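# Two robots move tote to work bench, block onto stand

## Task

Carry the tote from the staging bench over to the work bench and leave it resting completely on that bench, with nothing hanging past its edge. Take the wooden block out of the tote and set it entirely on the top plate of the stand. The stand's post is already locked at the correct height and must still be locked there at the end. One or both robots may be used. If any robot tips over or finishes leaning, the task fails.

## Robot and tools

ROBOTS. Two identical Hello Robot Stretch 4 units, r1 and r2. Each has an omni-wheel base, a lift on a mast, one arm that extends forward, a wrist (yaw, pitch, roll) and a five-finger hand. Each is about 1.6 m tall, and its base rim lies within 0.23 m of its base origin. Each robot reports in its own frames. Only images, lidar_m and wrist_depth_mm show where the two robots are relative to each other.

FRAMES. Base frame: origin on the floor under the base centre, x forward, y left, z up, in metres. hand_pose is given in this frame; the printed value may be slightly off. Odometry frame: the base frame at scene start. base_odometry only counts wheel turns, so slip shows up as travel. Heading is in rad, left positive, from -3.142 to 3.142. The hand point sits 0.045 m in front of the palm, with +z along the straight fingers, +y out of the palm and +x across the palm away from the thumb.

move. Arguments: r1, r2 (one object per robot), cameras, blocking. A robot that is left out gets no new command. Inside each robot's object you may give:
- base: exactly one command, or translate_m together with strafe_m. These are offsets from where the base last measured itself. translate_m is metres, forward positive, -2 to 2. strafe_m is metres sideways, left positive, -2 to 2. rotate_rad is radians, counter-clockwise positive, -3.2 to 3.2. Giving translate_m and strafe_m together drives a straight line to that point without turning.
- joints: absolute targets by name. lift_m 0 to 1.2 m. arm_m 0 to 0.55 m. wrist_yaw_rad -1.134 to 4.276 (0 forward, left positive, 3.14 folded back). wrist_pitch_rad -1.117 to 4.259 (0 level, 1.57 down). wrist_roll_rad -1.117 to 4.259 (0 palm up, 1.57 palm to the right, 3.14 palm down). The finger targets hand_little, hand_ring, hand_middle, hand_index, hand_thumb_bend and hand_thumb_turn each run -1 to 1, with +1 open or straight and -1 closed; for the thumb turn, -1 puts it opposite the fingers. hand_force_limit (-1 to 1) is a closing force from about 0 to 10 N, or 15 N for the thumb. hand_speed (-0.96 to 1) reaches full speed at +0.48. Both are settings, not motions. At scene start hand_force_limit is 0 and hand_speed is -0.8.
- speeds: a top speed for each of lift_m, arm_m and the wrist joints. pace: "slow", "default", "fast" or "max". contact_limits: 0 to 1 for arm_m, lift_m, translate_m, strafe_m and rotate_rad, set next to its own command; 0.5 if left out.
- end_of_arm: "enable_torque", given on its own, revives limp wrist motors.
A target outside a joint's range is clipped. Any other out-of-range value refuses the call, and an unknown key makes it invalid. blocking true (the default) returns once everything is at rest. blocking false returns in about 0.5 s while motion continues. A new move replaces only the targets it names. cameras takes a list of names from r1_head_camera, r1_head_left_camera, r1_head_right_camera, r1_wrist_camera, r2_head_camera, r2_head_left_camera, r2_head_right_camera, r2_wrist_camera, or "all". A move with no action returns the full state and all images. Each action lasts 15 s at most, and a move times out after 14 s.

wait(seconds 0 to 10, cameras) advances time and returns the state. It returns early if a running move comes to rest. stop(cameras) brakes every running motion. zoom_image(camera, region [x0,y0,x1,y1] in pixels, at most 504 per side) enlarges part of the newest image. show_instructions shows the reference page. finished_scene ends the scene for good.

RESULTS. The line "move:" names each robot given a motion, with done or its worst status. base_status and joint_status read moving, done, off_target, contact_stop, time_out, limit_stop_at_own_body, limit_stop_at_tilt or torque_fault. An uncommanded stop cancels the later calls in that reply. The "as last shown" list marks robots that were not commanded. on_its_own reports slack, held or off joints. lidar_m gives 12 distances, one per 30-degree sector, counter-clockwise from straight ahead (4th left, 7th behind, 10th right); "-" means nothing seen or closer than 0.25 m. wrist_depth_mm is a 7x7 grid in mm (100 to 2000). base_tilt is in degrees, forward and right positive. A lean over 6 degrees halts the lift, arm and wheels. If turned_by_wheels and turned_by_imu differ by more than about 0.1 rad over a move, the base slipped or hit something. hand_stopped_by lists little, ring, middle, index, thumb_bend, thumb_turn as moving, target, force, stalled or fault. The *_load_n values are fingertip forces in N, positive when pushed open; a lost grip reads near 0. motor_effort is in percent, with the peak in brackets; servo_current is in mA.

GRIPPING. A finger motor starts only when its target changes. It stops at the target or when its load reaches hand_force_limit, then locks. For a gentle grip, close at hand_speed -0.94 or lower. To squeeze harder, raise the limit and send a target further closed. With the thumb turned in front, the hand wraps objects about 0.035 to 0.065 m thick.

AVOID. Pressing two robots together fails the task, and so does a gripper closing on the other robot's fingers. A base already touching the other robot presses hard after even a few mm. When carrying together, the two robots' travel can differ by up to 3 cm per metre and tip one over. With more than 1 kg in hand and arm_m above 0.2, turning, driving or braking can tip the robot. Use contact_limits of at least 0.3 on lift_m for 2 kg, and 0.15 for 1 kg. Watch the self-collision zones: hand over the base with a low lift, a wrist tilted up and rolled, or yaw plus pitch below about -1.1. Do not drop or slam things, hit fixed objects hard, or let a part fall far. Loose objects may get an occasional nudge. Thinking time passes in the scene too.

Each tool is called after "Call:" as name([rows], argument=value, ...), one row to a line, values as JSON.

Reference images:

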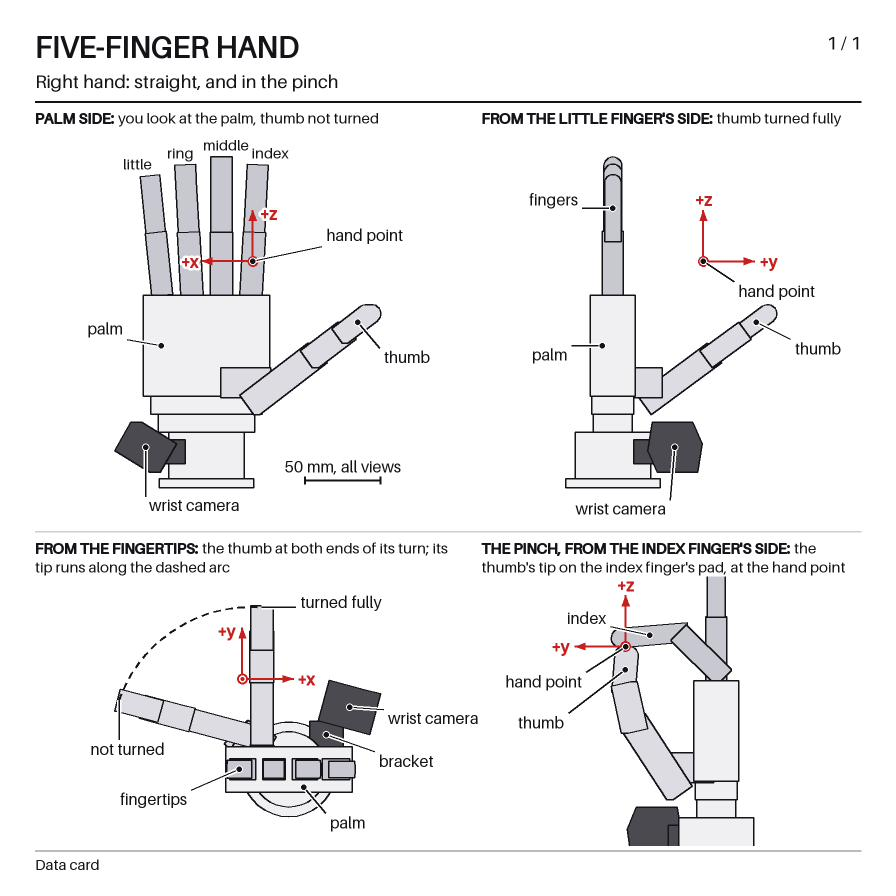

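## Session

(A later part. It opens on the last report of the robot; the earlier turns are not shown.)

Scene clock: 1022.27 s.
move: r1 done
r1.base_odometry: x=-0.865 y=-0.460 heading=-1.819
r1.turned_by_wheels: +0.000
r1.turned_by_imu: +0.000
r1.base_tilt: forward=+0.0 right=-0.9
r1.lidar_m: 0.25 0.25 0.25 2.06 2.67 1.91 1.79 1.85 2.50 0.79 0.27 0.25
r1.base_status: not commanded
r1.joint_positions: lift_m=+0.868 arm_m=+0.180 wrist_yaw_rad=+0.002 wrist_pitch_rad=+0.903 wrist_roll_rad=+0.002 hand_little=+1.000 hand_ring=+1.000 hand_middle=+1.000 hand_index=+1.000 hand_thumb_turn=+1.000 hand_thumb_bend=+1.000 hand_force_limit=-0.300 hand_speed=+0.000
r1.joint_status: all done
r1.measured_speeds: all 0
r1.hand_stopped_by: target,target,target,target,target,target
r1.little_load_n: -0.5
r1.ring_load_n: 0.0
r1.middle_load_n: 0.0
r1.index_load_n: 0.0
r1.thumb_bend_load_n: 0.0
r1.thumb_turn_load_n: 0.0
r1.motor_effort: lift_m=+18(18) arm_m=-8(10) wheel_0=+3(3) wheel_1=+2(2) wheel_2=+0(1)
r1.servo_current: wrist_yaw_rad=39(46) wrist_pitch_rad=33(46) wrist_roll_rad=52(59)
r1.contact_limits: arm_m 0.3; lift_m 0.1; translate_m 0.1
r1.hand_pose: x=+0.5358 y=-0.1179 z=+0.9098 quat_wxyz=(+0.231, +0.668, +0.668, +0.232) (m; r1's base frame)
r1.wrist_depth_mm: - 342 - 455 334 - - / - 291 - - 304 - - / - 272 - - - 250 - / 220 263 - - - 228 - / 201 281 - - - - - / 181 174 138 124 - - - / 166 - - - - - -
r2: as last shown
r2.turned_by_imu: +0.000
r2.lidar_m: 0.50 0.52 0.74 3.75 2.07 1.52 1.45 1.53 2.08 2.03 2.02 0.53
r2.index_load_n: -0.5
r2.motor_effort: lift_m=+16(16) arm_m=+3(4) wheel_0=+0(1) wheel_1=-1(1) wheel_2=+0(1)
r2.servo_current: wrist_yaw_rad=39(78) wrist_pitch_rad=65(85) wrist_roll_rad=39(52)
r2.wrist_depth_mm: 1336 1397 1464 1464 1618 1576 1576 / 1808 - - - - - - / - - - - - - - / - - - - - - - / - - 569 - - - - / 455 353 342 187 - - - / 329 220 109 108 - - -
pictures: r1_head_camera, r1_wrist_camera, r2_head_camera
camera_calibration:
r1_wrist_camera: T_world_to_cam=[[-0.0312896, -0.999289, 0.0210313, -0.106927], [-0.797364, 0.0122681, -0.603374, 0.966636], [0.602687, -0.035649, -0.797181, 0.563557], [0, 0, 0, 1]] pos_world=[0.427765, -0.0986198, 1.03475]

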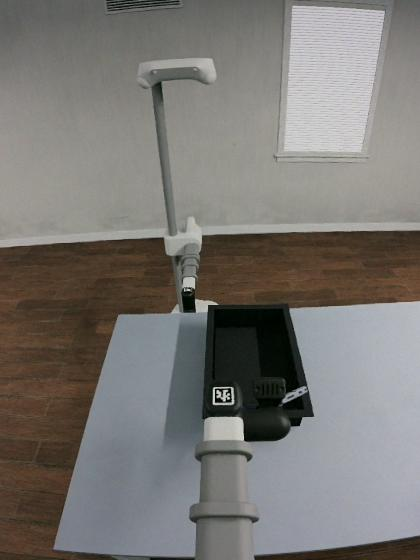

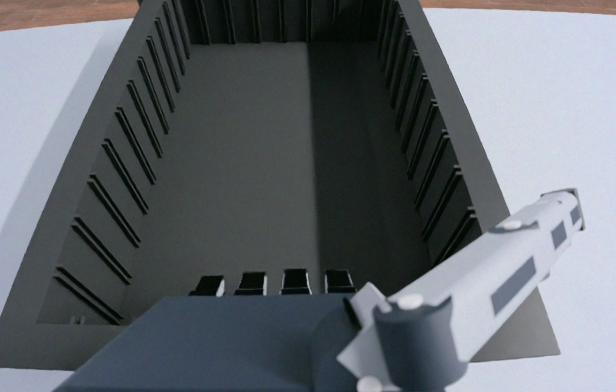

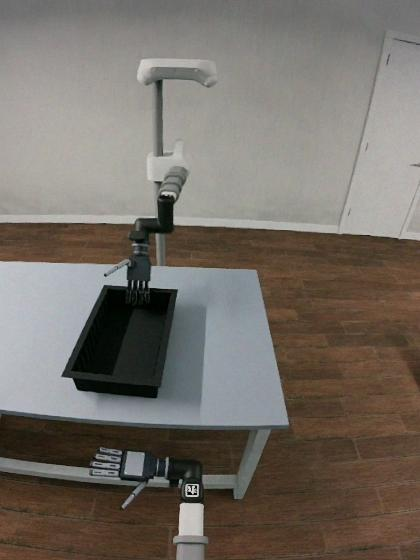

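Call:
move(r1={"joints": {"arm_m": 0.195}, "pace": "slow"})

Call:
move(r1={"joints": {"lift_m": 1.05}, "pace": "slow"}, r2={"base": {"translate_m": -0.2}, "pace": "slow"})

Call:
move(r1={"base": {"translate_m": -0.5}, "joints": {"arm_m": 0.05}, "pace": "slow"}, cameras=["r1_head_camera", "r1_head_right_camera", "r2_head_camera", "r2_head_left_camera"])

Call:
zoom_image(camera="r1_head_right_camera", region=[300, 280, 420, 420])

Call:
zoom_image(camera="r2_head_left_camera", region=[0, 250, 260, 440])

Scene clock: 1028.13 s.
move: r1 done
r1.base_odometry: x=-0.865 y=-0.460 heading=-1.819
r1.turned_by_wheels: +0.000
r1.turned_by_imu: +0.001
r1.base_tilt: forward=+0.0 right=-0.9
r1.lidar_m: 0.25 0.25 0.28 2.05 2.64 1.91 1.79 1.86 2.47 0.83 0.27 0.25
r1.base_status: not commanded
r1.joint_positions: lift_m=+0.868 arm_m=+0.195 wrist_yaw_rad=+0.002 wrist_pitch_rad=+0.903 wrist_roll_rad=+0.002 hand_little=+1.000 hand_ring=+1.000 hand_middle=+1.000 hand_index=+1.000 hand_thumb_turn=+1.000 hand_thumb_bend=+1.000 hand_force_limit=-0.300 hand_speed=+0.000
r1.joint_status: all done
r1.measured_speeds: all 0
r1.hand_stopped_by: target,target,target,target,target,target
r1.little_load_n: 0.0
r1.ring_load_n: 0.0
r1.middle_load_n: 0.0
r1.index_load_n: 0.0
r1.thumb_bend_load_n: 0.0
r1.thumb_turn_load_n: 0.0
r1.motor_effort: lift_m=+19(19) arm_m=+9(10) wheel_0=+3(3) wheel_1=+2(2) wheel_2=+0(1)
r1.servo_current: wrist_yaw_rad=39(46) wrist_pitch_rad=39(39) wrist_roll_rad=52(59)
r1.contact_limits: lift_m 0.1; translate_m 0.1
r1.hand_pose: x=+0.5501 y=-0.1179 z=+0.9098 quat_wxyz=(+0.231, +0.668, +0.668, +0.232) (m; r1's base frame)
r1.wrist_depth_mm: - 340 - - 334 - - / - 290 - - 306 - - / - 265 - - - 250 - / 220 271 - - - 227 - / 201 268 - - - - - / 185 138 138 124 - - - / 163 - - - - - -
r2: as last shown
r2.base_tilt: forward=+0.2 right=+0.2
r2.lidar_m: 0.50 0.54 0.74 3.76 2.09 1.54 1.46 1.50 2.09 2.03 1.99 0.54
r2.index_load_n: 0.0
r2.motor_effort: lift_m=+16(16) arm_m=+3(4) wheel_0=+0(1) wheel_1=-1(1) wheel_2=+0(0)
r2.servo_current: wrist_yaw_rad=39(72) wrist_pitch_rad=65(85) wrist_roll_rad=39(52)
r2.wrist_depth_mm: 1336 1397 1499 1464 1576 1618 1576 / 1808 - - - - - - / - - - - - - - / - - - - - - - / - - 569 - - - - / 455 353 343 187 - - - / 330 220 109 108 - - -
pictures: none

Scene clock: 1031.40 s.
move: r1 done; r2 done
r1.base_odometry: x=-0.865 y=-0.460 heading=-1.819
r1.turned_by_wheels: +0.000
r1.turned_by_imu: +0.000
r1.base_tilt: forward=+0.0 right=-0.9
r1.lidar_m: 0.25 0.25 0.26 2.06 2.69 1.91 1.80 1.84 2.50 0.80 0.26 0.25
r1.base_status: not commanded
r1.joint_positions: lift_m=+1.050 arm_m=+0.195 wrist_yaw_rad=+0.002 wrist_pitch_rad=+0.903 wrist_roll_rad=+0.002 hand_little=+1.000 hand_ring=+1.000 hand_middle=+1.000 hand_index=+1.000 hand_thumb_turn=+1.000 hand_thumb_bend=+1.000 hand_force_limit=-0.300 hand_speed=+0.000
r1.joint_status: all done
r1.measured_speeds: all 0
r1.hand_stopped_by: target,target,target,target,target,target
r1.little_load_n: 0.0
r1.ring_load_n: 0.0
r1.middle_load_n: 0.0
r1.index_load_n: 0.0
r1.thumb_bend_load_n: 0.0
r1.thumb_turn_load_n: 0.0
r1.motor_effort: lift_m=+25(27) arm_m=+9(9) wheel_0=+3(3) wheel_1=+2(2) wheel_2=-1(1)
r1.servo_current: wrist_yaw_rad=39(46) wrist_pitch_rad=33(46) wrist_roll_rad=52(65)
r1.contact_limits: translate_m 0.1
r1.hand_pose: x=+0.5501 y=-0.1179 z=+1.0913 quat_wxyz=(+0.231, +0.668, +0.668, +0.232) (m; r1's base frame)
r1.wrist_depth_mm: - - - - - - - / 1921 1921 904 1921 1983 1983 - / - - 500 - - - - / - - - - 462 - - / - - - - 404 - - / - - 138 124 - - - / - - - - - - -
r2.base_odometry: x=+0.235 y=+0.414 heading=+0.270
r2.turned_by_wheels: +0.000
r2.turned_by_imu: +0.000
r2.base_tilt: forward=+0.4 right=+0.3
r2.lidar_m: 0.68 0.73 1.02 3.76 1.78 1.32 1.25 1.30 1.79 2.94 2.06 0.74
r2.base_status: done
r2.joint_positions: lift_m=+0.450 arm_m=+0.195 wrist_yaw_rad=+1.569 wrist_pitch_rad=-0.110 wrist_roll_rad=+3.138 hand_little=+1.000 hand_ring=+1.000 hand_middle=+1.000 hand_index=+1.000 hand_thumb_turn=+1.000 hand_thumb_bend=+1.000 hand_force_limit=+0.000 hand_speed=-0.800
r2.joint_status: not commanded
r2.measured_speeds: all 0
r2.hand_stopped_by: target,target,target,target,target,target
r2.little_load_n: 0.0
r2.ring_load_n: 0.0
r2.middle_load_n: 0.0
r2.index_load_n: 0.0
r2.thumb_bend_load_n: 0.0
r2.thumb_turn_load_n: 0.0
r2.motor_effort: lift_m=+16(16) arm_m=+4(4) wheel_0=-2(9) wheel_1=+0(6) wheel_2=+2(8)
r2.servo_current: wrist_yaw_rad=39(85) wrist_pitch_rad=65(85) wrist_roll_rad=52(59)
r2.hand_pose: x=+0.4231 y=+0.2266 z=+0.5930 quat_wxyz=(-0.745, +0.667, +0.001, +0.002) (m; r2's base frame)
r2.wrist_depth_mm: 1366 1397 1430 1576 1576 1576 1576 / 1863 - - - - - - / - - - - - - - / - - - - - - - / - 603 - - - - - / 399 559 - 189 - - - / 355 - 108 108 - - -
pictures: none

Scene clock: 1037.70 s.
move: r1 done
r1.base_odometry: x=-0.742 y=+0.024 heading=-1.819
r1.turned_by_wheels: +0.000
r1.turned_by_imu: +0.001
r1.base_tilt: forward=+0.0 right=-0.9
r1.lidar_m: 0.67 0.72 2.17 2.47 1.95 1.38 1.28 1.33 1.77 3.65 0.98 0.70
r1.base_status: done
r1.joint_positions: lift_m=+1.050 arm_m=+0.050 wrist_yaw_rad=+0.002 wrist_pitch_rad=+0.903 wrist_roll_rad=+0.002 hand_little=+1.000 hand_ring=+1.000 hand_middle=+1.000 hand_index=+1.000 hand_thumb_turn=+1.000 hand_thumb_bend=+1.000 hand_force_limit=-0.300 hand_speed=+0.000
r1.joint_status: all done
r1.measured_speeds: all 0
r1.hand_stopped_by: target,target,target,target,target,target
r1.little_load_n: 0.0
r1.ring_load_n: 0.0
r1.middle_load_n: 0.0
r1.index_load_n: 0.0
r1.thumb_bend_load_n: 0.0
r1.thumb_turn_load_n: 0.0
r1.motor_effort: lift_m=+24(25) arm_m=-8(10) wheel_0=-1(13) wheel_1=-2(8) wheel_2=+2(7)
r1.servo_current: wrist_yaw_rad=33(46) wrist_pitch_rad=39(46) wrist_roll_rad=59(59)
r1.hand_pose: x=+0.4058 y=-0.1179 z=+1.0913 quat_wxyz=(+0.231, +0.668, +0.668, +0.232) (m; r1's base frame)
r1.wrist_depth_mm: - - - - - - - / 1983 - - - - - - / - - - - - - - / 1430 1499 1499 1499 1499 1499 1576 / 1336 1336 1366 1366 1366 1397 - / 1229 1205 138 124 - - - / 1138 - - - - - -
r2: as last shown
r2.turned_by_imu: +0.001
r2.base_tilt: forward=+0.2 right=+0.1
r2.lidar_m: 0.70 0.73 1.01 3.75 1.80 1.31 1.25 1.31 1.80 2.95 2.03 0.72
r2.middle_load_n: -0.5
r2.motor_effort: lift_m=+16(17) arm_m=+3(4) wheel_0=-2(2) wheel_1=+0(1) wheel_2=+2(3)
r2.servo_current: wrist_yaw_rad=65(72) wrist_pitch_rad=65(85) wrist_roll_rad=46(52)
r2.wrist_depth_mm: 1336 1397 1397 1576 1576 1618 1576 / 1808 - - - - - - / - - - - - - - / - - - - - - - / - 603 - - - - - / 397 559 - 189 - - - / 355 - 109 108 - - -
pictures: r1_head_camera, r1_head_right_camera, r2_head_camera, r2_head_left_camera

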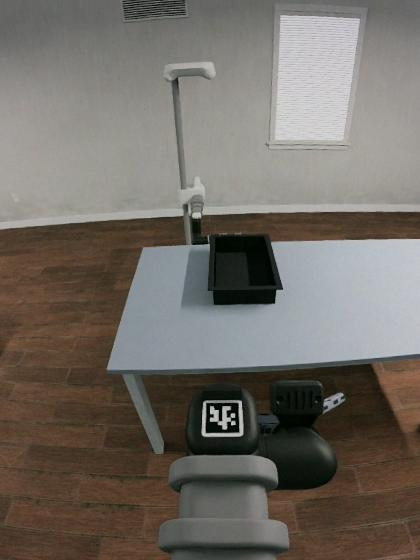

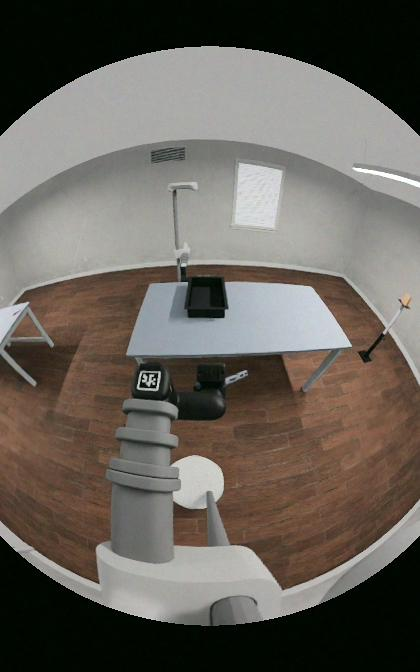

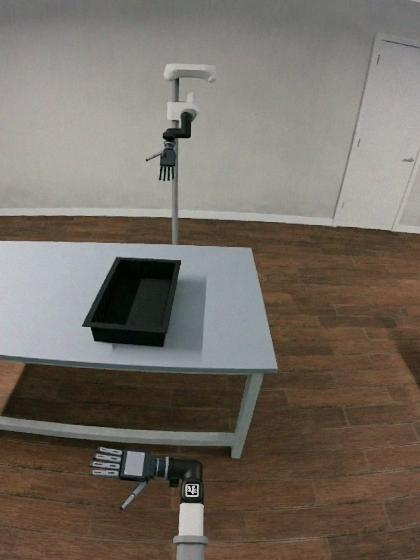

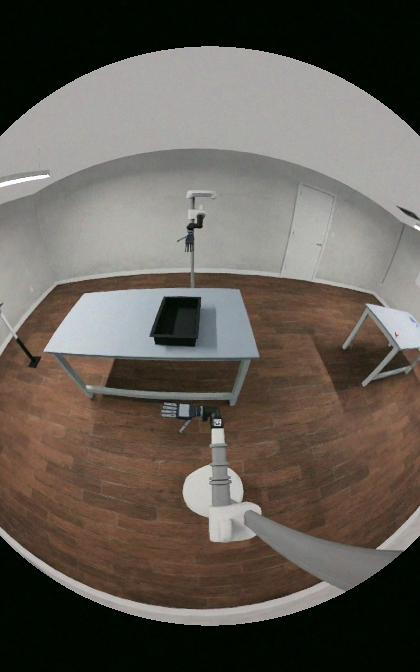

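Scaled by 3.600 from the camera's 420x672 image, which has a finer 600x960 frame.

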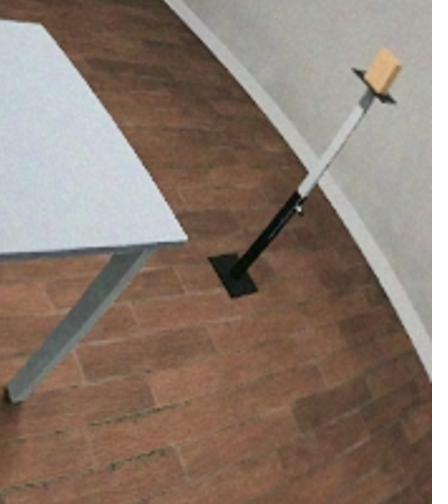

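Scaled by 1.938 from the camera's 420x672 image, which has a finer 600x960 frame.

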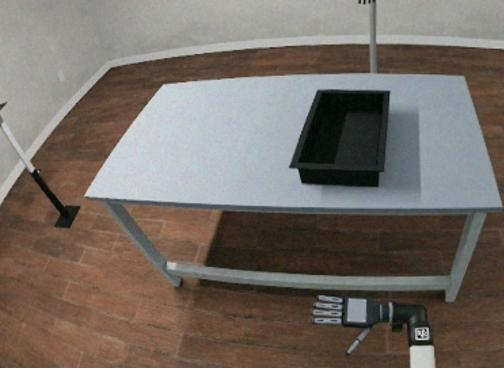

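Call:
finished_scene()

The scene is finished: the task was done.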